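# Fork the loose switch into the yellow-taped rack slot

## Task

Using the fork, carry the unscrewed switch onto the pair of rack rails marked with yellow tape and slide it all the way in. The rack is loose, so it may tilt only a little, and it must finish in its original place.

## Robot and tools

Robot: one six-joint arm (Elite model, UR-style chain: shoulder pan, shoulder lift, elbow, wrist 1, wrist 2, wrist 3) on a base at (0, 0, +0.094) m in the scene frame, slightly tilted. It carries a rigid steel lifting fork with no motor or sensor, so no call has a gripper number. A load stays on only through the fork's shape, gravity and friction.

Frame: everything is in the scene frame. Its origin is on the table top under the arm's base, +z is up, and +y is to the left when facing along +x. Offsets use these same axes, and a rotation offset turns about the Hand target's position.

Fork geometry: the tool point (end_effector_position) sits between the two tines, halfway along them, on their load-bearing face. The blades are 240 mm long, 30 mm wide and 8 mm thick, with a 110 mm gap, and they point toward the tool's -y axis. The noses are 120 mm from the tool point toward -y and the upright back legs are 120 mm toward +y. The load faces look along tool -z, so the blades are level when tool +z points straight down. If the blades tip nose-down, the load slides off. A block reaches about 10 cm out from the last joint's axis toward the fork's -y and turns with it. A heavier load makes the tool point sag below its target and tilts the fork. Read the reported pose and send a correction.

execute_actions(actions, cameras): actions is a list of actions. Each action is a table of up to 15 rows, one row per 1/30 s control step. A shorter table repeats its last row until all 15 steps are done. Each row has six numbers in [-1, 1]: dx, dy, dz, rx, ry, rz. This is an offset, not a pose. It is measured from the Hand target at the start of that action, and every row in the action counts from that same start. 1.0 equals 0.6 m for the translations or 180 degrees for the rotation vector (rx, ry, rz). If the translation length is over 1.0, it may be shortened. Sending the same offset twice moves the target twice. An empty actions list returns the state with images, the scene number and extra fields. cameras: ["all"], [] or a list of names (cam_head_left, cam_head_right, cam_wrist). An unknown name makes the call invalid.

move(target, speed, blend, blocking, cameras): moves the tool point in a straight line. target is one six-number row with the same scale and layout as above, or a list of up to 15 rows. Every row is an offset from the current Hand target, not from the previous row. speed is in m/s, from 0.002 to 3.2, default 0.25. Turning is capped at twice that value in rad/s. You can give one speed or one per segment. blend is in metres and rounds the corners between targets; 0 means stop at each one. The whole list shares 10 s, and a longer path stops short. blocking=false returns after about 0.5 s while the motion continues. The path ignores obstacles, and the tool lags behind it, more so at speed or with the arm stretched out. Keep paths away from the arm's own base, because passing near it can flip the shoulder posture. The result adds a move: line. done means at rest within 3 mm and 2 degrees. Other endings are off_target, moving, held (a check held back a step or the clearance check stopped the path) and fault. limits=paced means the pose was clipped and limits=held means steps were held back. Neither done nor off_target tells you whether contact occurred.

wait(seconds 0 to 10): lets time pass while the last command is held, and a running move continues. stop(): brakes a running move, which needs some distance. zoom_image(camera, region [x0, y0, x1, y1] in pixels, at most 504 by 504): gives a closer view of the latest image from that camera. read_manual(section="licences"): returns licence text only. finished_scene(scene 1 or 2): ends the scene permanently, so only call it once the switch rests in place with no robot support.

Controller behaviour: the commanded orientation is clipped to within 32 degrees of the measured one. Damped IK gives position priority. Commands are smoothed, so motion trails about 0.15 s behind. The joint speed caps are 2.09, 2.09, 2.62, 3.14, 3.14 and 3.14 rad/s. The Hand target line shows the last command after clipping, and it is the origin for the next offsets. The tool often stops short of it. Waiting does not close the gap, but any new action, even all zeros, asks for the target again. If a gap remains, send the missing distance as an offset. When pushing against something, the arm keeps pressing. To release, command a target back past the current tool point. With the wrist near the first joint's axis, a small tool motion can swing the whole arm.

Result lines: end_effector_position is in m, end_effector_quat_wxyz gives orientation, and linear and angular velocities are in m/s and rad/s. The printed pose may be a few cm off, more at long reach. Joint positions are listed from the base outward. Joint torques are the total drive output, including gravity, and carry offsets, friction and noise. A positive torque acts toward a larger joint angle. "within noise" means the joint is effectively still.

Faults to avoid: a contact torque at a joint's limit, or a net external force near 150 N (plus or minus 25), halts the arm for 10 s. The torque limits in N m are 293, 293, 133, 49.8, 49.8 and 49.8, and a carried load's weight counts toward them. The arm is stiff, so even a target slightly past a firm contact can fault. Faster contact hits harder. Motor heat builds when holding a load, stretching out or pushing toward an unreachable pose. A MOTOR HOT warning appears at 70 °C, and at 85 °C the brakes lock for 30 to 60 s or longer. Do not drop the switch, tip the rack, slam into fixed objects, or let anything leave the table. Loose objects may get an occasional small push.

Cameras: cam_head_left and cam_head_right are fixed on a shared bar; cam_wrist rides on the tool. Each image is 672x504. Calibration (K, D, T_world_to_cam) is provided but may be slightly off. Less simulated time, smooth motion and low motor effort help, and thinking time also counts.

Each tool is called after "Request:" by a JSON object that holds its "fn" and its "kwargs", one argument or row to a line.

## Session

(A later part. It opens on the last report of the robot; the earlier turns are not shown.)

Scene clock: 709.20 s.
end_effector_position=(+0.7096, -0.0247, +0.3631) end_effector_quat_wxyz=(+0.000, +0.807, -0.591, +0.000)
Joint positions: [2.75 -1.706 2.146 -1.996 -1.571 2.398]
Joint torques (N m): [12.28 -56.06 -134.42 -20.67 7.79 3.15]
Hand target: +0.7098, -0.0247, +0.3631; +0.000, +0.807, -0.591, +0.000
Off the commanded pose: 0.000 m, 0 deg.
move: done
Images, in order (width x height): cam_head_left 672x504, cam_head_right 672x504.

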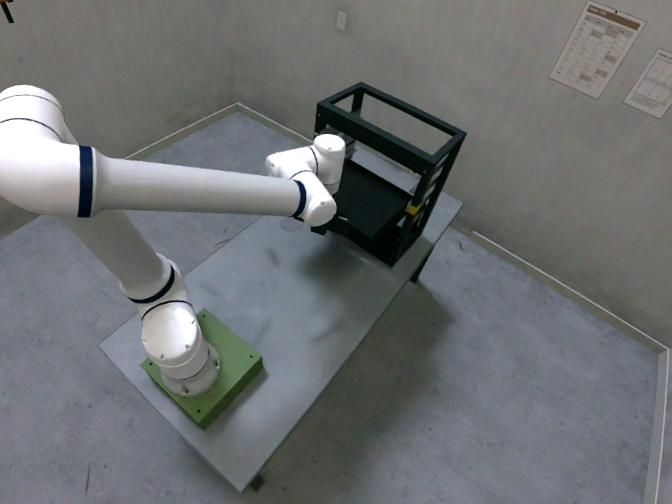

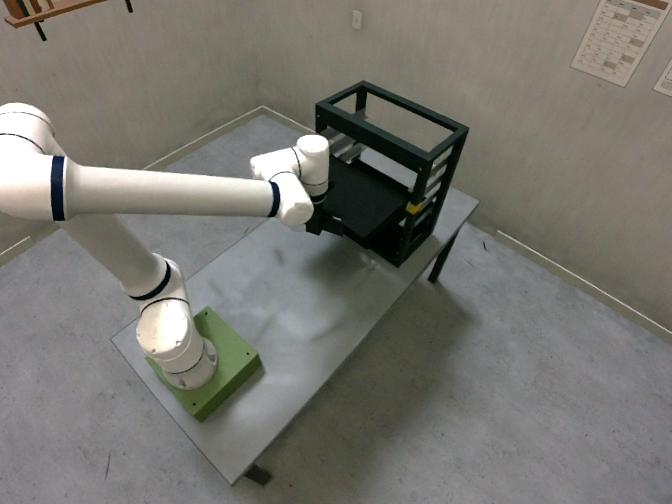

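Request:
{"fn": "move", "kwargs": {
  "target": [0.0416, -0.0015, 0.0, 0, 0, 0],
  "speed": 0.05,
  "cameras": ["cam_head_left", "cam_head_right", "cam_wrist"]
}}

Request:
{"fn": "zoom_image", "kwargs": {
  "camera": "cam_head_right",
  "region": [370, 170, 450, 250]
}}

Request:
{"fn": "zoom_image", "kwargs": {
  "camera": "cam_head_right",
  "region": [290, 120, 450, 240]
}}

Scene clock: 716.23 s.
end_effector_position=(+0.7345, -0.0256, +0.3632) end_effector_quat_wxyz=(+0.000, +0.807, -0.591, +0.000)
Joint positions: [2.767 -1.66 2.108 -2.003 -1.57 2.414]
Joint torques (N m): [11.29 -61.14 -134.41 -20.82 3.83 4.07]
Hand target: +0.7347, -0.0256, +0.3631; +0.000, +0.807, -0.591, +0.000
Off the commanded pose: 0.000 m, 0 deg.
move: done
camera_calibration:
cam_wrist: T_world_to_cam=[[0.288635, -0.957071, -0.0265356, -0.217376], [-0.895136, -0.279583, 0.347224, 0.395586], [-0.339737, -0.0764679, -0.937407, 0.682409], [0, 0, 0, 1]] pos_world=[0.648685, -0.0452631, 0.496569]

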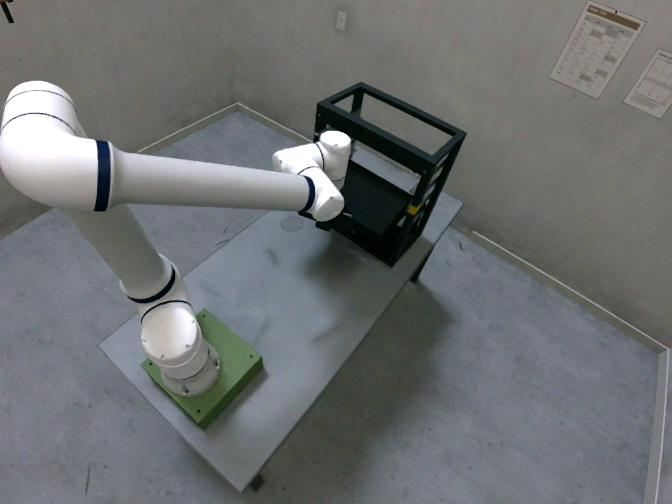

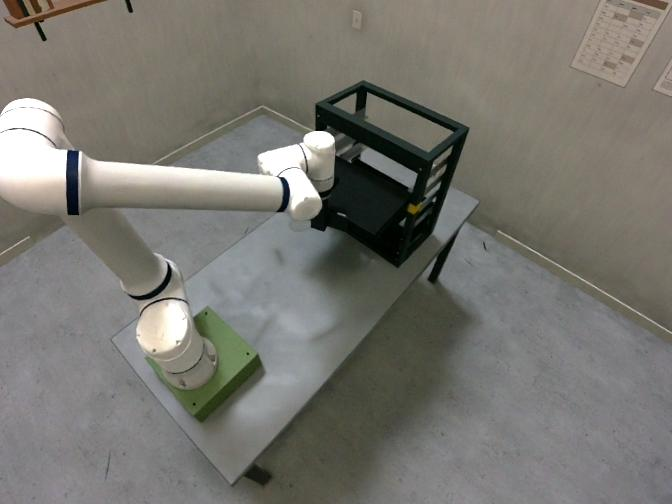

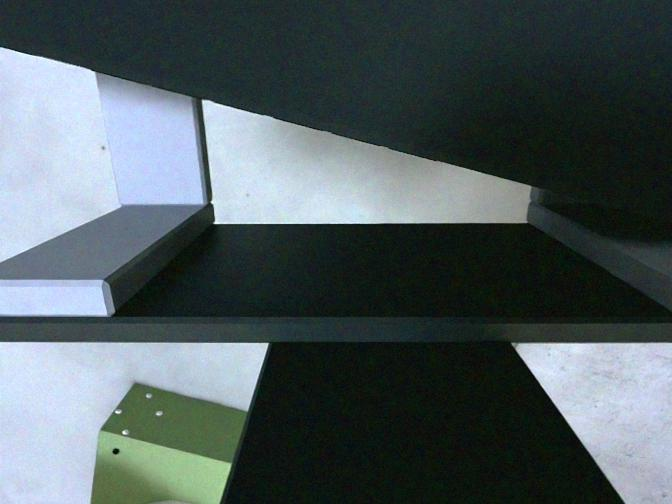

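Scaled by 6.300.

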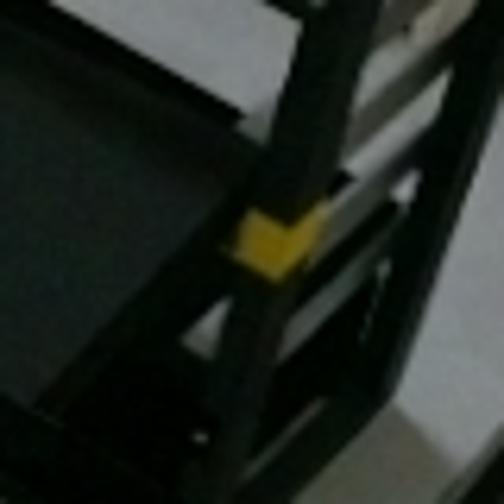

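Scaled by 3.150.

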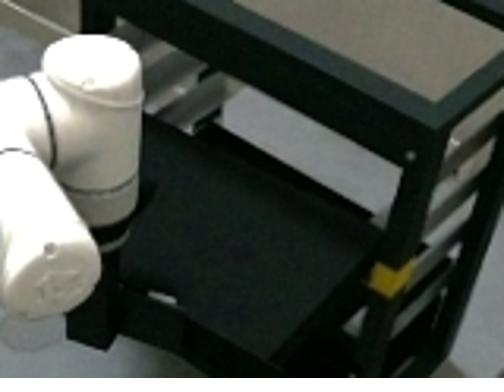

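Request:
{"fn": "move", "kwargs": {
  "target": [
    [-0.0575, 0.002, 0.0, 0, 0, 0],
    [-0.0537, 0.0132, 0, 0, 0, -0.0261]
  ],
  "speed": 0.06,
  "cameras": ["cam_head_left", "cam_head_right", "cam_wrist"]
}}

Request:
{"fn": "zoom_image", "kwargs": {
  "camera": "cam_head_right",
  "region": [370, 170, 450, 250]
}}

Request:
{"fn": "zoom_image", "kwargs": {
  "camera": "cam_head_right",
  "region": [290, 120, 450, 240]
}}

Request:
{"fn": "zoom_image", "kwargs": {
  "camera": "cam_head_left",
  "region": [290, 120, 450, 240]
}}

Scene clock: 736.57 s.
end_effector_position=(+0.7025, -0.0177, +0.3632) end_effector_quat_wxyz=(+0.000, +0.782, -0.624, +0.000)
Joint positions: [2.773 -1.729 2.165 -1.992 -1.57 2.503]
Joint torques (N m): [8.69 -81.44 -108.86 -15.43 3.06 3.5]
Hand target: +0.7025, -0.0177, +0.3631; +0.000, +0.782, -0.624, +0.000
Off the commanded pose: 0.000 m, 0 deg.
move: done
camera_calibration:
cam_wrist: T_world_to_cam=[[0.209522, -0.977444, -0.0265202, -0.145397], [-0.914973, -0.205552, 0.347236, 0.38442], [-0.344855, -0.0484883, -0.937403, 0.67624], [0, 0, 0, 1]] pos_world=[0.615402, -0.0303098, 0.496569]

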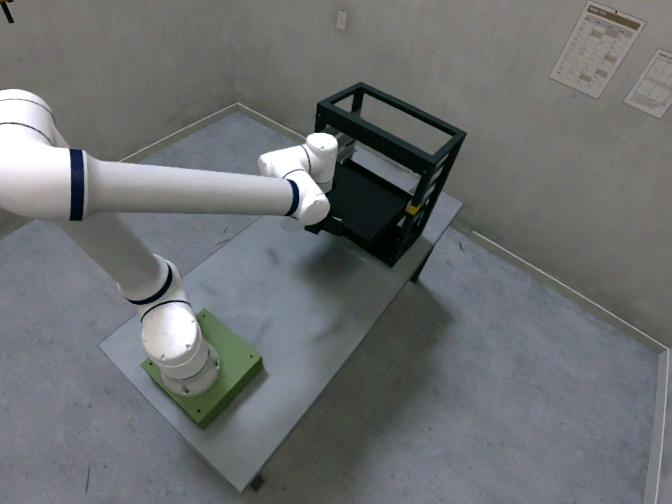

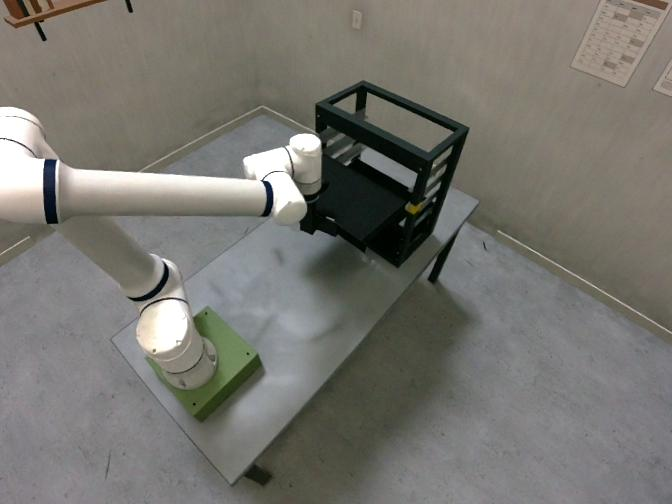

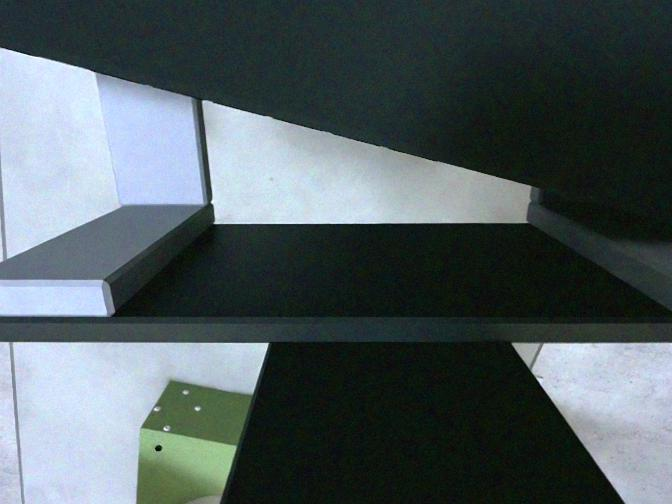

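Scaled by 6.300.

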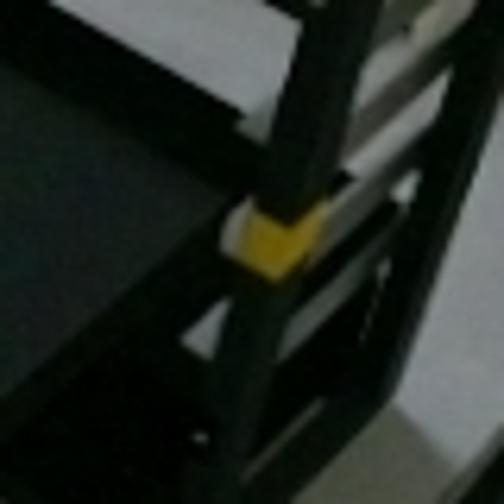

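Scaled by 3.150.

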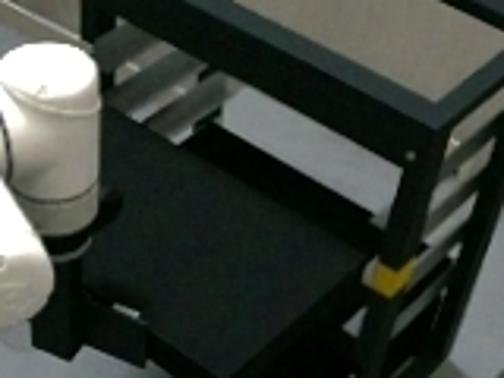

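Scaled by 3.150.

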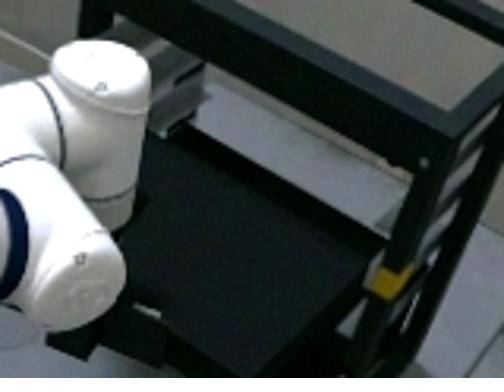

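Request:
{"fn": "move", "kwargs": {
  "target": [
    [0.0, -0.0042, 0, 0, 0, 0],
    [0.05, -0.0052, 0.0, 0, 0, 0]
  ],
  "speed": 0.05,
  "cameras": ["cam_head_left", "cam_head_right", "cam_wrist"]
}}

Request:
{"fn": "zoom_image", "kwargs": {
  "camera": "cam_head_right",
  "region": [370, 170, 450, 250]
}}

Scene clock: 744.73 s.
end_effector_position=(+0.7323, -0.0208, +0.3632) end_effector_quat_wxyz=(+0.000, +0.782, -0.624, +0.000)
Joint positions: [2.79 -1.673 2.119 -2.001 -1.57 2.519]
Joint torques (N m): [10.95 -61.77 -132.34 -20.69 4.81 3.11]
Hand target: +0.7325, -0.0208, +0.3631; +0.000, +0.782, -0.624, +0.000
Off the commanded pose: 0.000 m, 0 deg.
move: done
camera_calibration:
cam_wrist: T_world_to_cam=[[0.20931, -0.977489, -0.0265464, -0.154405], [-0.915022, -0.205364, 0.347219, 0.411023], [-0.344854, -0.048386, -0.937408, 0.686343], [0, 0, 0, 1]] pos_world=[0.645102, -0.0333102, 0.496569]

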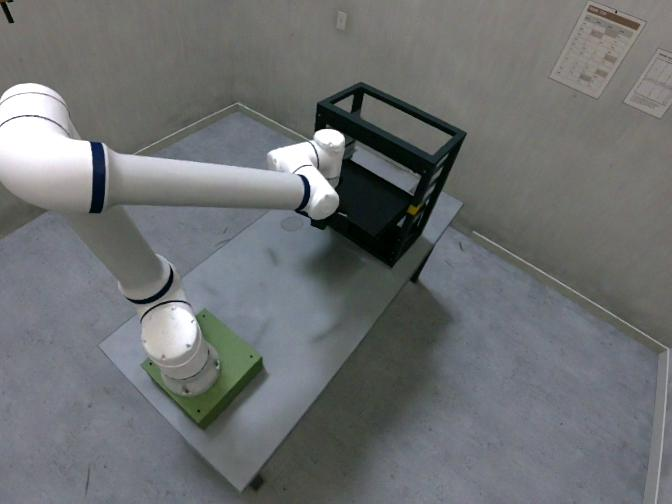

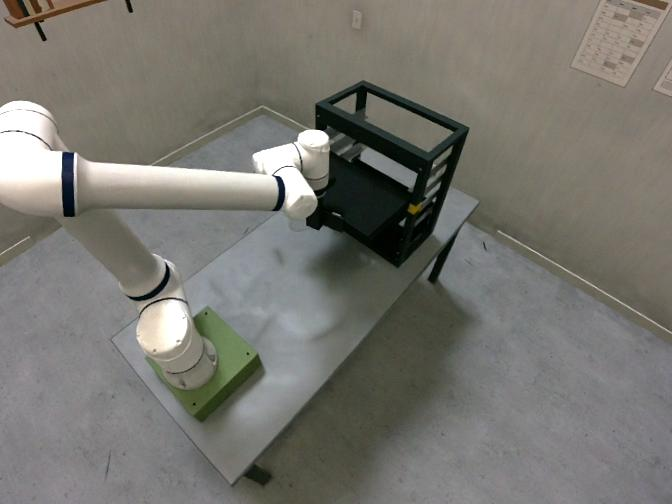

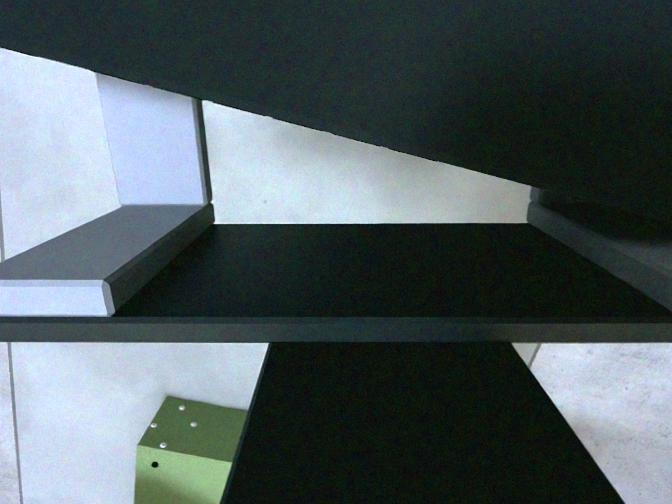

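Scaled by 6.300.

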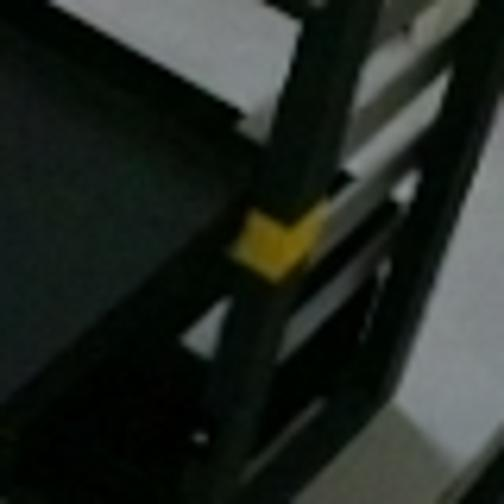

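Request:
{"fn": "move", "kwargs": {
  "target": [0.05, -0.001, 0.0, 0, 0, 0],
  "speed": 0.05,
  "cameras": ["cam_head_left", "cam_head_right", "cam_wrist"]
}}

Request:
{"fn": "zoom_image", "kwargs": {
  "camera": "cam_head_right",
  "region": [290, 120, 450, 240]
}}

Scene clock: 748.10 s.
end_effector_position=(+0.7623, -0.0214, +0.3632) end_effector_quat_wxyz=(+0.000, +0.782, -0.624, +0.000)
Joint positions: [2.808 -1.62 2.071 -2.007 -1.57 2.538]
Joint torques (N m): [11.33 -65.13 -132.05 -20.55 4.84 3.35]
Hand target: +0.7625, -0.0214, +0.3631; +0.000, +0.782, -0.624, +0.000
Off the commanded pose: 0.000 m, 0 deg.
move: done
camera_calibration:
cam_wrist: T_world_to_cam=[[0.20931, -0.977489, -0.0265464, -0.16127], [-0.915022, -0.205364, 0.347219, 0.438351], [-0.344854, -0.048386, -0.937408, 0.696659], [0, 0, 0, 1]] pos_world=[0.675102, -0.0339102, 0.496569]

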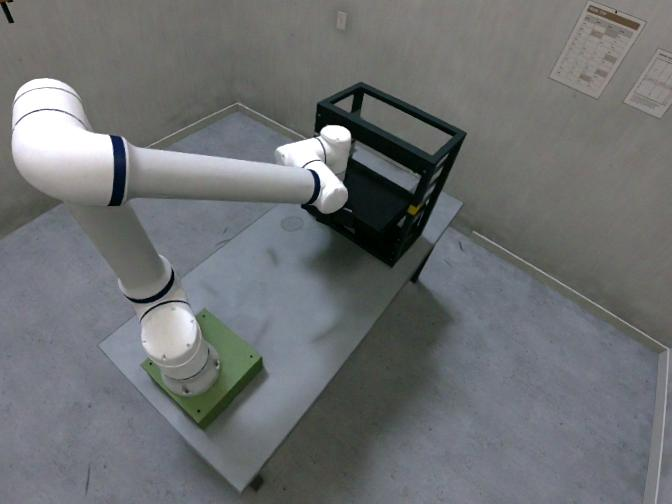

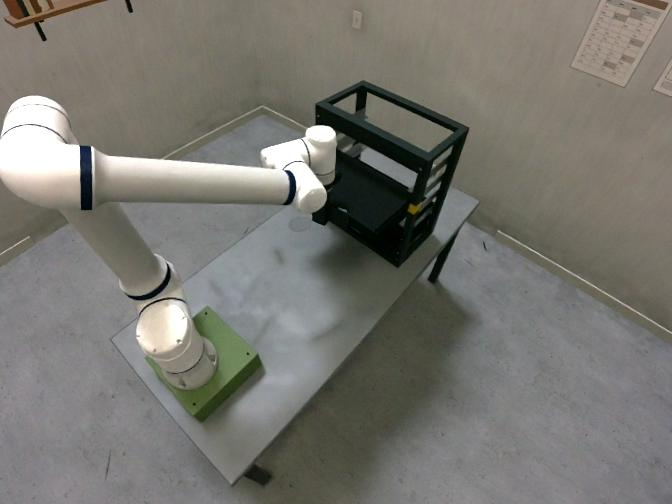

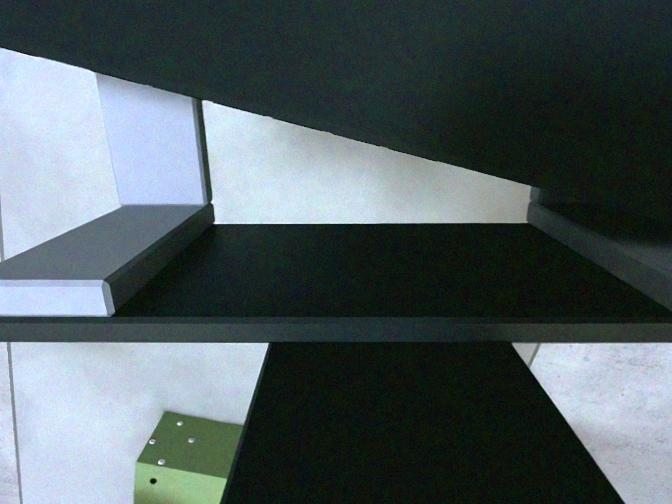

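Scaled by 3.150.

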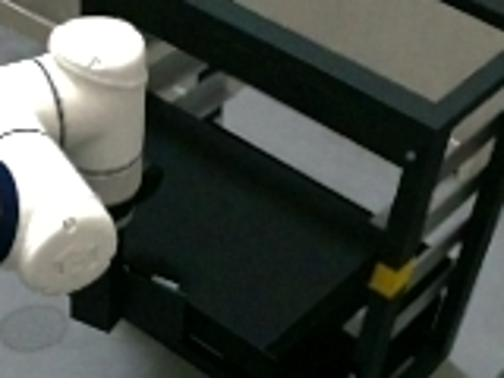

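Request:
{"fn": "move", "kwargs": {
  "target": [0.1166, -0.0024, 0.0, 0, 0, 0],
  "speed": 0.07,
  "cameras": ["cam_head_left", "cam_head_right", "cam_wrist"]
}}

Request:
{"fn": "zoom_image", "kwargs": {
  "camera": "cam_head_right",
  "region": [290, 120, 450, 240]
}}

Scene clock: 755.43 s.
end_effector_position=(+0.8323, -0.0228, +0.3632) end_effector_quat_wxyz=(+0.000, +0.782, -0.624, +0.000)
Joint positions: [2.845 -1.502 1.953 -2.007 -1.569 2.574]
Joint torques (N m): [9.7 -82.07 -132.84 -15.58 3.67 3.56]
Hand target: +0.8325, -0.0229, +0.3631; +0.000, +0.782, -0.624, +0.000
Off the commanded pose: 0.000 m, 0 deg.
move: done
camera_calibration:
cam_wrist: T_world_to_cam=[[0.20931, -0.977489, -0.0265464, -0.177388], [-0.915022, -0.205364, 0.347219, 0.502094], [-0.344854, -0.048386, -0.937408, 0.720726], [0, 0, 0, 1]] pos_world=[0.745102, -0.0354102, 0.496569]

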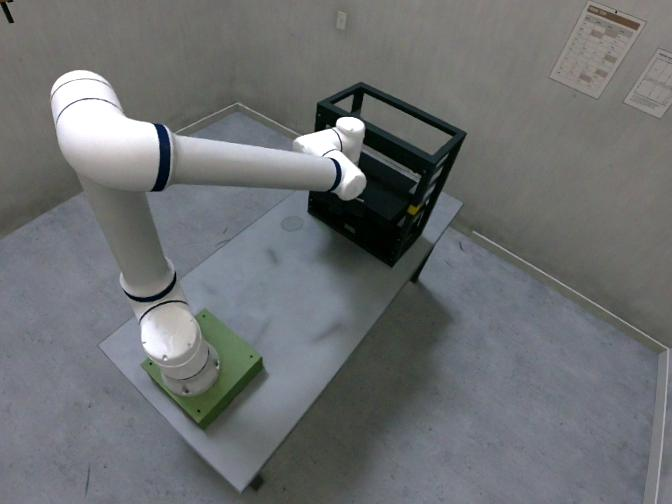

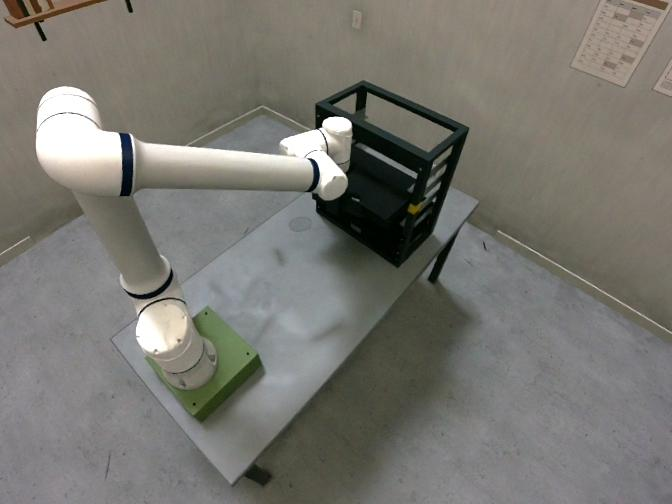

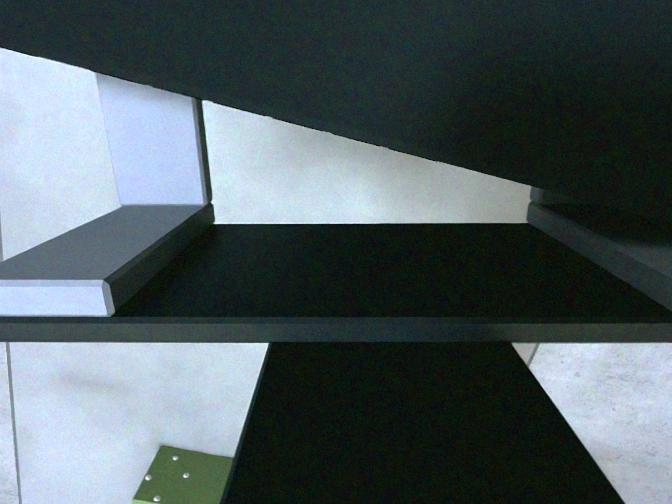

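Scaled by 3.150.

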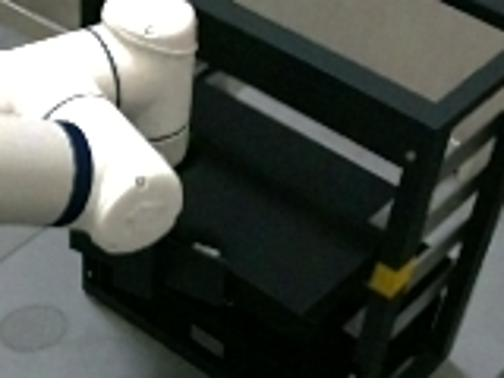

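Request:
{"fn": "move", "kwargs": {
  "target": [0.125, -0.0026, 0.0, 0, 0, 0],
  "speed": 0.07,
  "cameras": ["cam_head_left", "cam_head_right", "cam_wrist"]
}}

Request:
{"fn": "zoom_image", "kwargs": {
  "camera": "cam_head_right",
  "region": [290, 120, 450, 240]
}}

Request:
{"fn": "zoom_image", "kwargs": {
  "camera": "cam_head_left",
  "region": [290, 120, 450, 240]
}}

Scene clock: 760.47 s.
end_effector_position=(+0.9073, -0.0244, +0.3632) end_effector_quat_wxyz=(+0.000, +0.782, -0.624, +0.000)
Joint positions: [2.877 -1.382 1.817 -1.991 -1.569 2.606]
Joint torques (N m): [9.25 -97.89 -134.51 -15.71 3.19 3.29]
Hand target: +0.9075, -0.0244, +0.3631; +0.000, +0.782, -0.624, +0.000
Off the commanded pose: 0.000 m, 0 deg.
move: done
camera_calibration:
cam_wrist: T_world_to_cam=[[0.20931, -0.977489, -0.0265464, -0.194553], [-0.915022, -0.205364, 0.347219, 0.570413], [-0.344854, -0.048386, -0.937408, 0.746518], [0, 0, 0, 1]] pos_world=[0.820102, -0.0369102, 0.496569]

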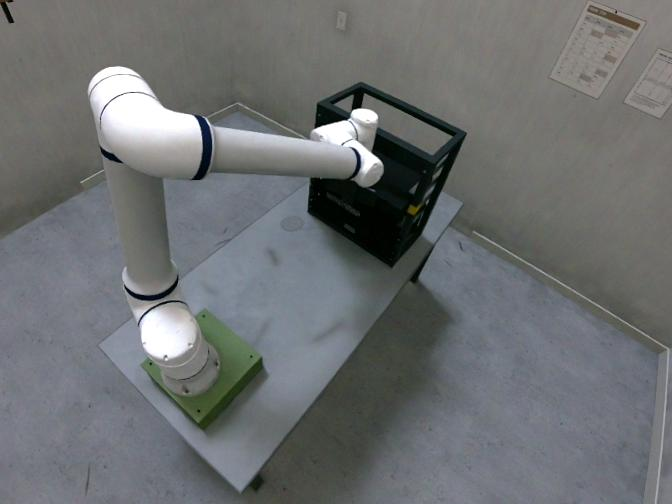

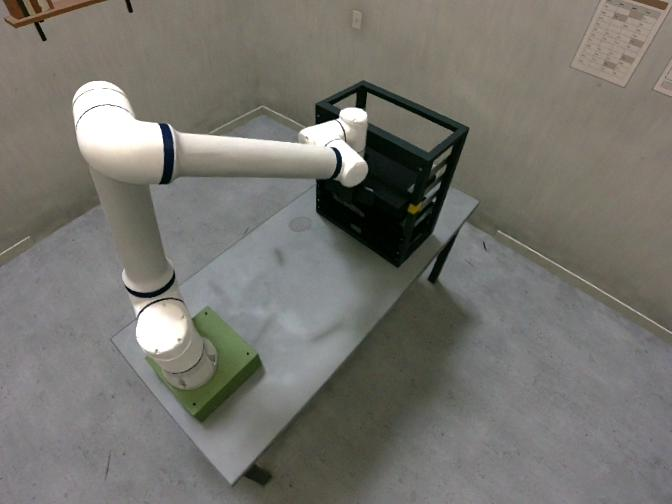

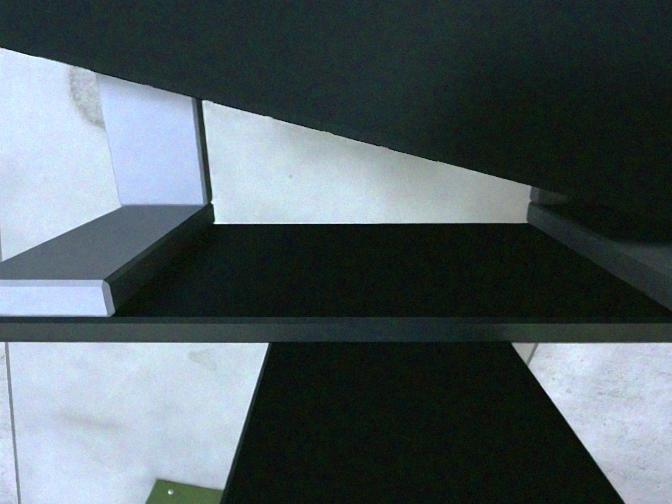

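Scaled by 3.150.

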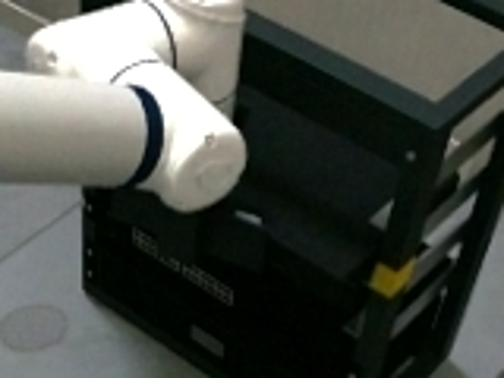

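Scaled by 3.150.

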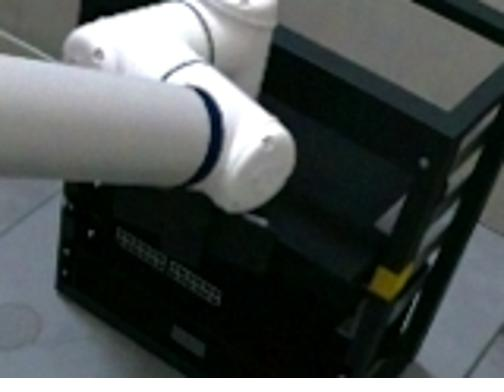

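Request:
{"fn": "move", "kwargs": {
  "target": [0.0, 0.0, -0.0433, 0, 0, 0],
  "speed": 0.02,
  "cameras": ["cam_head_left", "cam_head_right", "cam_wrist"]
}}

Request:
{"fn": "zoom_image", "kwargs": {
  "camera": "cam_head_right",
  "region": [290, 120, 450, 240]
}}

Scene clock: 766.23 s.
end_effector_position=(+0.9075, -0.0244, +0.3374) end_effector_quat_wxyz=(+0.000, +0.782, -0.624, +0.000)
Joint positions: [2.877 -1.363 1.844 -2.037 -1.569 2.606]
Joint torques (N m): [9.34 -65.33 -71.73 -11.58 -0.55 -2.82]
Hand target: +0.9075, -0.0244, +0.3372; +0.000, +0.782, -0.624, +0.000
Off the commanded pose: 0.000 m, 0 deg.
move: done
camera_calibration:
cam_wrist: T_world_to_cam=[[0.209219, -0.977509, -0.0265141, -0.195318], [-0.915031, -0.205265, 0.347252, 0.579529], [-0.344884, -0.0483903, -0.937397, 0.722416], [0, 0, 0, 1]] pos_world=[0.820302, -0.0370103, 0.470769]

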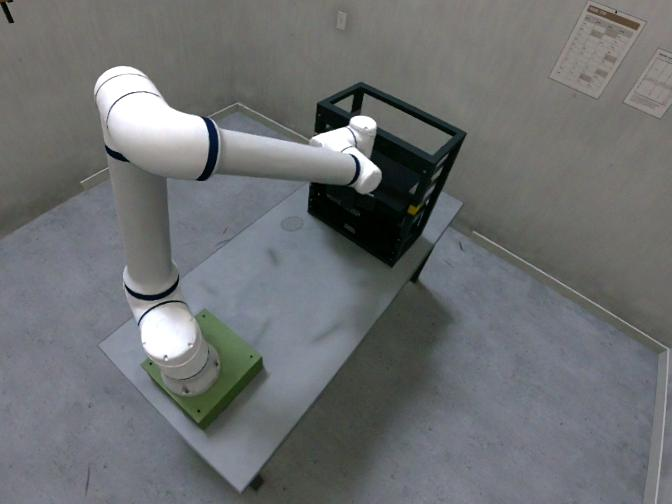

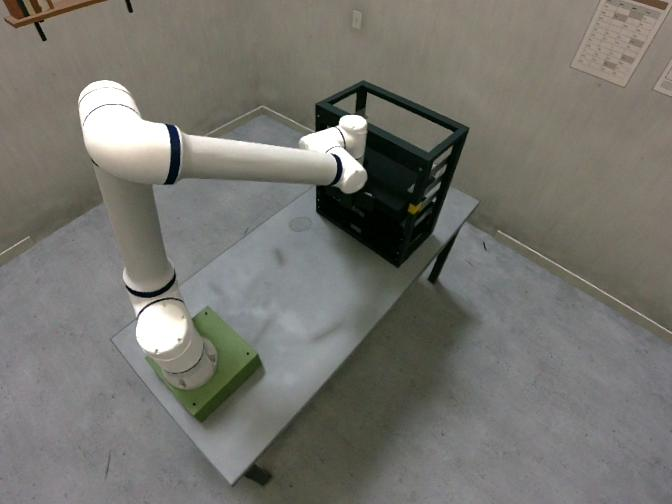

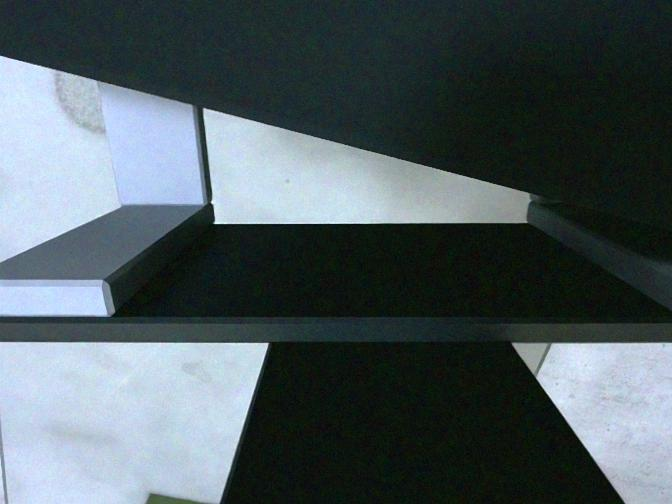

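Scaled by 3.150.

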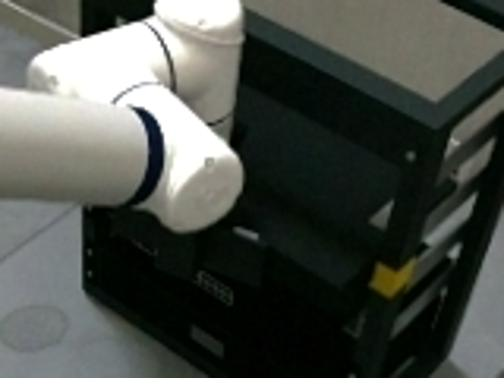

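Request:
{"fn": "move", "kwargs": {
  "target": [
    [-0.479, 0.01, 0, 0, 0, 0],
    [-0.479, 0.01, 0.6047, 0, 0, -0.0892],
    [0.1038, 0.0078, 0.6052, 0, 0, -0.0892]
  ],
  "speed": [0.15, 0.35, 0.35],
  "blend": [0.02, 0.05, 0],
  "cameras": ["all"]
}}

Request:
{"fn": "zoom_image", "kwargs": {
  "camera": "cam_wrist",
  "region": [0, 0, 224, 168]
}}

Request:
{"fn": "zoom_image", "kwargs": {
  "camera": "cam_wrist",
  "region": [448, 0, 672, 168]
}}

Request:
{"fn": "zoom_image", "kwargs": {
  "camera": "cam_wrist",
  "region": [224, 0, 448, 168]
}}

Scene clock: 785.60 s.
end_effector_position=(+0.9696, -0.0197, +0.7003) end_effector_quat_wxyz=(+0.000, +0.687, -0.727, +0.000)
Joint positions: [2.952 -1.352 1.176 -1.38 -1.568 2.962]
Joint torques (N m): [9.66 -70.34 -101.18 -5.35 -2.28 3.46]
Hand target: +0.9698, -0.0197, +0.7003; +0.000, +0.687, -0.727, +0.000
Off the commanded pose: 0.000 m, 0 deg.
move: done
camera_calibration:
cam_wrist: T_world_to_cam=[[-0.0691907, -0.997252, -0.0264709, 0.0754521], [-0.936146, 0.055736, 0.347165, 0.53706], [-0.344735, 0.0488012, -0.937431, 1.08608], [0, 0, 0, 1]] pos_world=[0.882396, -0.00769062, 0.83367]

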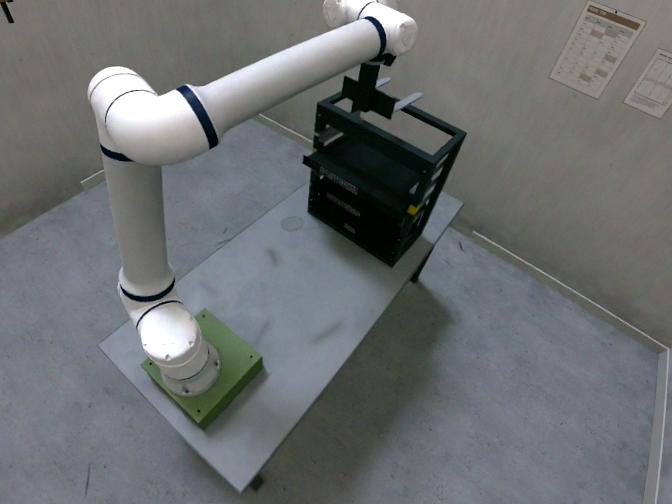

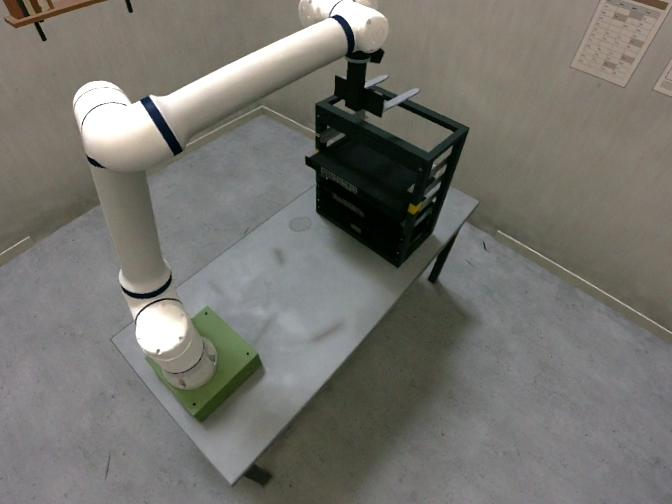

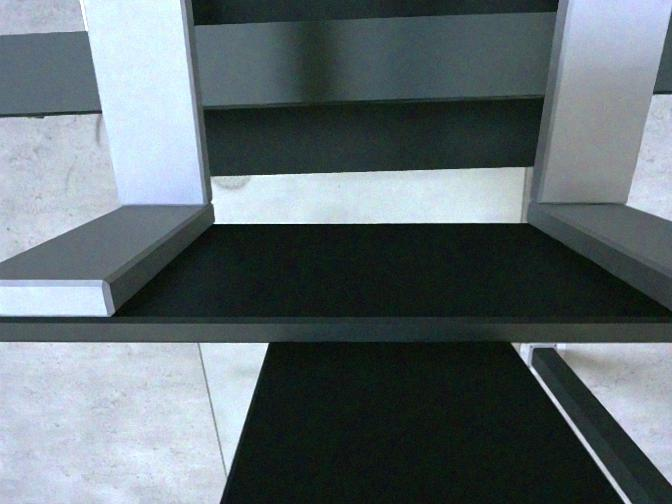

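Scaled by 2.250.

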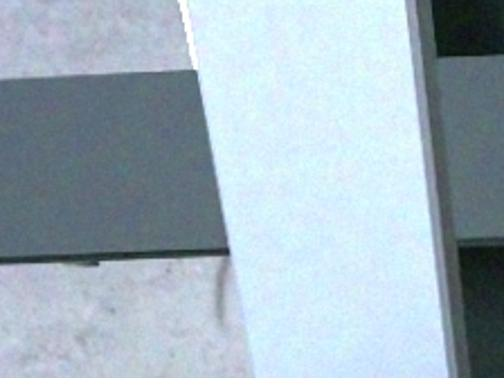

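Scaled by 2.250.

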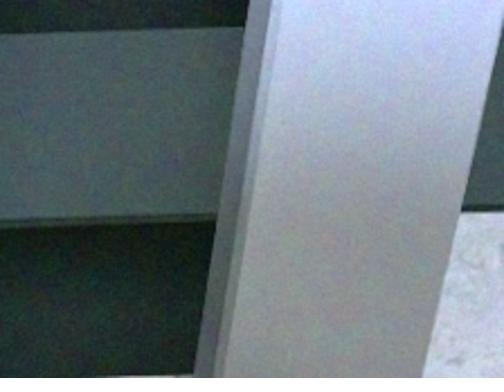

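Scaled by 2.250.

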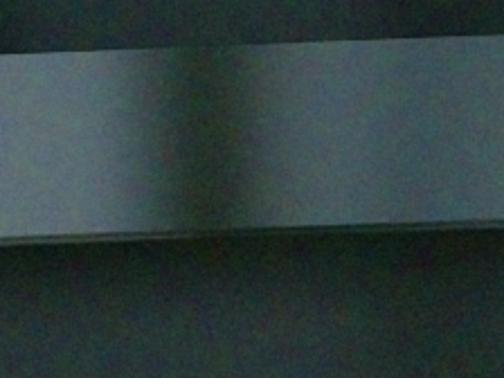

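Request:
{"fn": "move", "kwargs": {
  "target": [
    [-0.5827, -0.0108, 0, 0, 0, 0.0117],
    [-0.5493, -0.0115, -0.5388, 0, 0, 0.0117]
  ],
  "speed": 0.35,
  "blend": [0.05, 0],
  "cameras": ["cam_head_left", "cam_head_right"]
}}

Request:
{"fn": "zoom_image", "kwargs": {
  "camera": "cam_head_right",
  "region": [290, 120, 450, 240]
}}

Request:
{"fn": "zoom_image", "kwargs": {
  "camera": "cam_head_left",
  "region": [290, 120, 450, 240]
}}

Scene clock: 837.30 s.
end_effector_position=(+0.6401, -0.0266, +0.3772) end_effector_quat_wxyz=(+0.000, +0.700, -0.714, +0.000)
Joint positions: [2.769 -1.874 2.242 -1.924 -1.57 2.743]
Joint torques (N m): [11 -14.48 -71.81 -10.58 2.24 3.42]
Hand target: +0.6402, -0.0266, +0.3770; +0.000, +0.700, -0.714, +0.000
Off the commanded pose: 0.000 m, 0 deg.
move: done
Images, in order (width x height): cam_head_left 672x504, cam_head_right 672x504.

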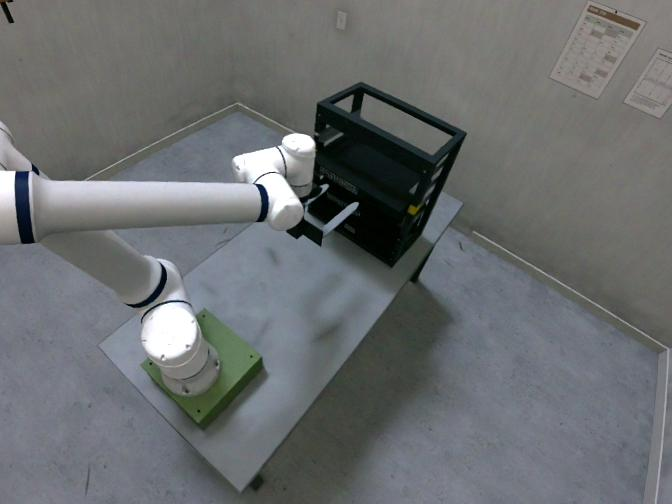

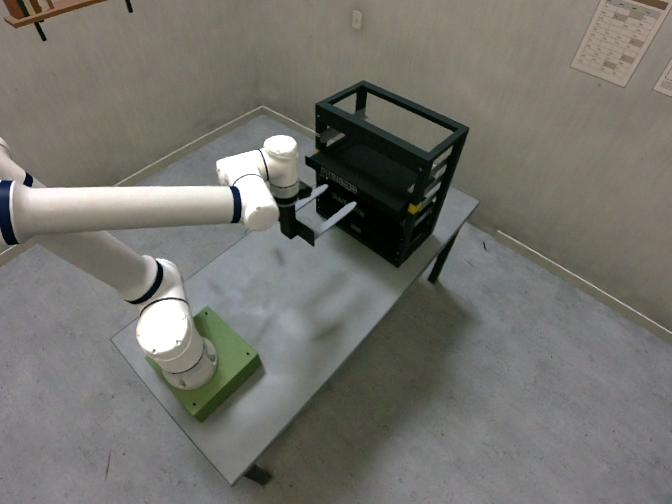

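Scaled by 3.150.

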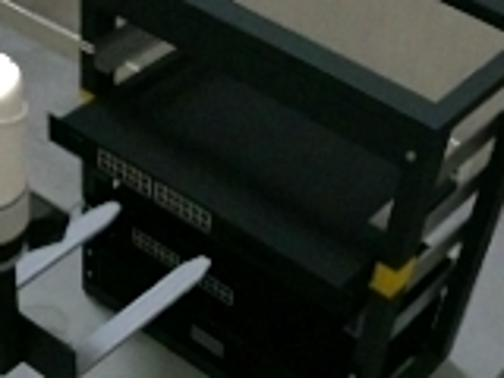

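Scaled by 3.150.

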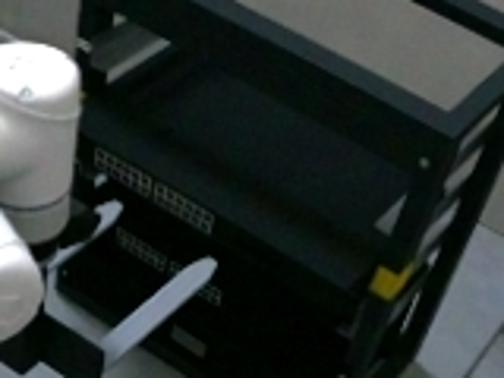

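Request:
{"fn": "move", "kwargs": {
  "target": [
    [0.075, -0.0015, 0, 0, 0, 0],
    [0.1815, -0.0037, 0, 0, 0, 0]
  ],
  "speed": [0.12, 0.04],
  "blend": [0.01, 0],
  "cameras": ["cam_head_left", "cam_head_right"]
}}

Request:
{"fn": "zoom_image", "kwargs": {
  "camera": "cam_head_right",
  "region": [290, 120, 450, 240]
}}

Request:
{"fn": "zoom_image", "kwargs": {
  "camera": "cam_head_left",
  "region": [290, 120, 450, 240]
}}

Scene clock: 862.23 s.
end_effector_position=(+0.7489, -0.0289, +0.3770) end_effector_quat_wxyz=(+0.000, +0.700, -0.714, +0.000)
Joint positions: [2.843 -1.665 2.084 -1.975 -1.569 2.816]
Joint torques (N m): [13.94 -30.13 -109.15 -16.29 4.29 1.75]
Hand target: +0.7491, -0.0289, +0.3770; +0.000, +0.700, -0.714, +0.000
Off the commanded pose: 0.000 m, 0 deg.
move: done
Images, in order (width x height): cam_head_left 672x504, cam_head_right 672x504.

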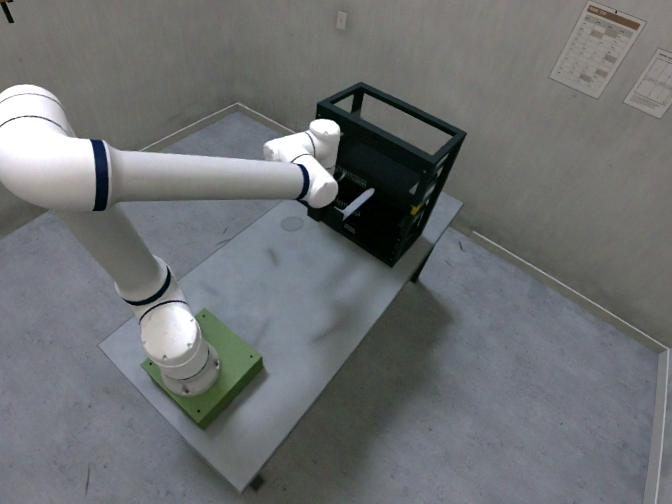

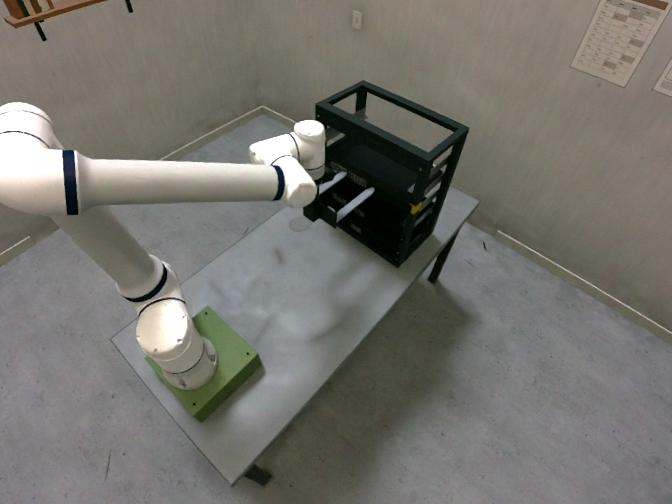

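Scaled by 3.150.

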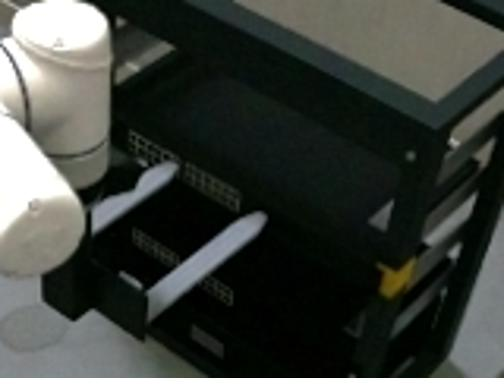

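Scaled by 3.150.

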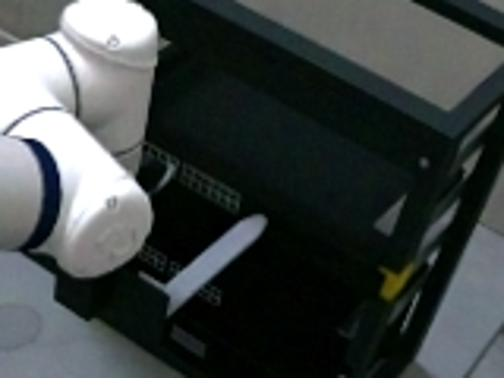

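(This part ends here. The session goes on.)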